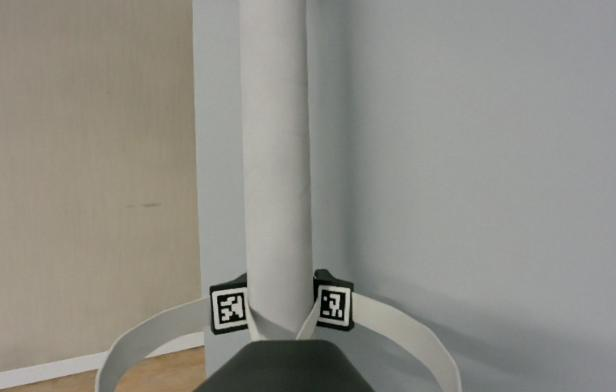

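Scene clock: 159.93 s.
move: r2 moving
r1: as last shown
r1.base_tilt: forward=-1.6 right=+1.3
r1.lidar_m: 1.24 1.01 1.22 2.45 2.57 2.01 1.93 2.06 2.34 2.25 1.16 0.93
r1.motor_effort: lift_m=+23(23) arm_m=-4(4) wheel_0=-2(2) wheel_1=-1(1) wheel_2=-2(2)
r1.servo_current: wrist_yaw_rad=46(52) wrist_pitch_rad=46(52) wrist_roll_rad=46(52) gripper_m=39(46)
r1.wrist_depth_mm: - 135 - - - - - / - 123 146 - - - - / - 121 191 - - - - / 110 136 206 - - - - / 216 - - - - - - / - - 194 - 187 - - / 1756 1756 1808 154 1808 1661 1863
r2.base_odometry: x=-3.136 y=-0.661 heading=-2.910
r2.turned_by_wheels: +0.003
r2.turned_by_imu: +0.008
r2.base_tilt: forward=-0.6 right=+0.0
r2.lidar_m: 0.69 0.54 1.79 2.47 2.55 1.20 0.99 3.42 2.42 2.27 2.00 1.40
r2.base_status: strafe_m moving
r2.joint_positions: lift_m=+0.850 arm_m=+0.196 wrist_yaw_rad=+1.041 wrist_pitch_rad=+0.001 wrist_roll_rad=+0.000 gripper_m=-0.028
r2.joint_status: arm_m moving; wrist_yaw_rad moving
r2.measured_speeds: translate_m=-0.001 strafe_m=-0.056 rotate_rad=+0.006 lift_m=+0.000 arm_m=-0.030 wrist_yaw_rad=+0.080 wrist_pitch_rad=+0.000 wrist_roll_rad=+0.000
r2.motor_effort: lift_m=+21(21) arm_m=-7(11) wheel_0=+20(31) wheel_1=-4(5) wheel_2=+15(16)
r2.servo_current: wrist_yaw_rad=72(111) wrist_pitch_rad=39(46) wrist_roll_rad=52(52) gripper_m=124(124)
r2.hand_pose: x=+0.5884 y=+0.2047 z=+1.0276 quat_wxyz=(+0.868, +0.000, +0.000, +0.497) (m; r2's base frame)
r2.wrist_depth_mm: - - 252 166 231 222 216 / - - 255 166 232 223 216 / - - 255 166 234 226 217 / - - 255 166 235 227 220 / - - 258 167 236 228 221 / - - 187 168 180 228 221 / - - 262 - 237 226 222
pictures: none

Scene clock: 163.37 s.
earlier move: r2 done
r1.base_odometry: x=-1.098 y=+1.271 heading=-2.348
r1.turned_by_wheels: +0.000
r1.turned_by_imu: +0.000
r1.base_tilt: forward=-1.6 right=+1.2
r1.lidar_m: 1.36 1.02 1.24 2.43 2.57 2.01 1.93 2.07 2.33 2.26 1.14 0.90
r1.base_status: not commanded
r1.joint_positions: lift_m=+0.600 arm_m=+0.000 wrist_yaw_rad=+3.194 wrist_pitch_rad=+0.002 wrist_roll_rad=+0.000 gripper_m=+0.056
r1.joint_status: not commanded
r1.measured_speeds: all 0
r1.motor_effort: lift_m=+23(23) arm_m=-4(4) wheel_0=-2(2) wheel_1=-1(2) wheel_2=-2(2)
r1.servo_current: wrist_yaw_rad=72(72) wrist_pitch_rad=39(52) wrist_roll_rad=59(72) gripper_m=46(46)
r1.hand_pose: x=-0.1216 y=+0.0722 z=+0.7772 quat_wxyz=(-0.026, -0.001, +0.000, +1.000) (m; r1's base frame)
r1.wrist_depth_mm: - 135 - - - - - / - 123 146 - - - - / - 121 191 - - - - / 111 135 206 - - - - / 216 - - - - - - / - - 193 - 187 - - / 1708 1756 1808 154 1756 1661 1808
r2.base_odometry: x=-3.196 y=-0.404 heading=-2.910
r2.turned_by_wheels: +0.000
r2.turned_by_imu: +0.006
r2.base_tilt: forward=-0.7 right=+0.0
r2.lidar_m: 0.72 0.45 1.84 2.73 2.81 1.04 1.00 3.01 2.11 2.01 2.01 1.40
r2.base_status: done
r2.joint_positions: lift_m=+0.850 arm_m=+0.135 wrist_yaw_rad=+1.270 wrist_pitch_rad=+0.001 wrist_roll_rad=+0.000 gripper_m=-0.028
r2.joint_status: all done
r2.measured_speeds: all 0
r2.motor_effort: lift_m=+21(21) arm_m=-6(14) wheel_0=+17(31) wheel_1=+1(8) wheel_2=+12(16)
r2.servo_current: wrist_yaw_rad=52(111) wrist_pitch_rad=39(46) wrist_roll_rad=52(65) gripper_m=111(124)
r2.hand_pose: x=+0.4750 y=+0.2495 z=+1.0276 quat_wxyz=(+0.805, +0.000, +0.000, +0.593) (m; r2's base frame)
r2.wrist_depth_mm: - - 250 165 232 224 218 / - - 251 165 233 224 219 / - - 252 166 235 227 220 / - - 254 167 236 228 222 / - - 256 167 237 228 223 / - - 186 167 181 229 224 / - - 259 - 238 229 225
wait: 3.43 of 5 s (r2 has come to rest)
pictures: none

Scene clock: 164.37 s.
r1.base_odometry: x=-1.098 y=+1.271 heading=-2.348
r1.turned_by_wheels: +0.000
r1.turned_by_imu: +0.000
r1.base_tilt: forward=-1.6 right=+1.2
r1.lidar_m: 1.38 1.00 1.22 2.42 2.57 2.02 1.95 2.08 2.34 2.25 1.16 0.93
r1.base_status: not commanded
r1.joint_positions: lift_m=+0.600 arm_m=+0.000 wrist_yaw_rad=+3.194 wrist_pitch_rad=+0.002 wrist_roll_rad=+0.000 gripper_m=+0.056
r1.joint_status: not commanded
r1.measured_speeds: all 0
r1.motor_effort: lift_m=+23(23) arm_m=-4(4) wheel_0=-2(2) wheel_1=-1(2) wheel_2=-2(2)
r1.servo_current: wrist_yaw_rad=52(72) wrist_pitch_rad=46(52) wrist_roll_rad=46(72) gripper_m=46(46)
r1.hand_pose: x=-0.1216 y=+0.0722 z=+0.7772 quat_wxyz=(-0.026, -0.001, +0.000, +1.000) (m; r1's base frame)
r1.wrist_depth_mm: - 135 - - - - - / - 123 146 - - - - / - 121 191 - - - - / 110 135 206 - - - - / 215 - - - - - - / - - 193 - 187 - - / 1756 1808 1756 153 1863 1661 1863
r2.base_odometry: x=-3.196 y=-0.404 heading=-2.910
r2.turned_by_wheels: +0.000
r2.turned_by_imu: +0.000
r2.base_tilt: forward=-0.7 right=+0.0
r2.lidar_m: 0.73 0.45 1.81 2.74 2.82 1.03 1.03 2.99 2.14 1.98 2.00 1.42
r2.base_status: done
r2.joint_positions: lift_m=+0.850 arm_m=+0.135 wrist_yaw_rad=+1.270 wrist_pitch_rad=+0.001 wrist_roll_rad=+0.000 gripper_m=-0.028
r2.joint_status: all done
r2.measured_speeds: all 0
r2.motor_effort: lift_m=+21(21) arm_m=-6(14) wheel_0=+16(31) wheel_1=+1(8) wheel_2=+12(16)
r2.servo_current: wrist_yaw_rad=65(111) wrist_pitch_rad=39(46) wrist_roll_rad=52(65) gripper_m=117(124)
r2.hand_pose: x=+0.4750 y=+0.2495 z=+1.0276 quat_wxyz=(+0.805, +0.000, +0.000, +0.593) (m; r2's base frame)
r2.wrist_depth_mm: - - 250 165 233 223 217 / - - 252 166 234 226 219 / - - 253 166 234 227 220 / - - 253 167 236 229 222 / - - 257 167 236 228 223 / - - 186 167 181 230 224 / - - 258 - 239 228 225
wait: 1.00 s; at rest by 0.27 s
pictures: r2_head_camera, r2_wrist_camera
Images, in order (width x height): r2_head_camera 420x560, r2_wrist_camera 616x392.

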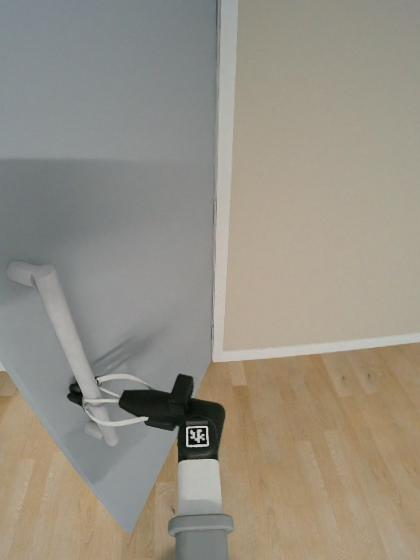

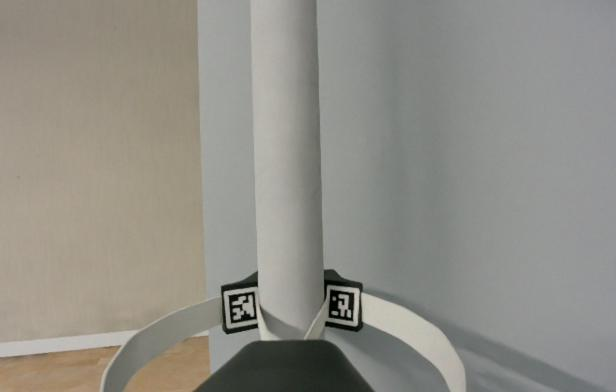

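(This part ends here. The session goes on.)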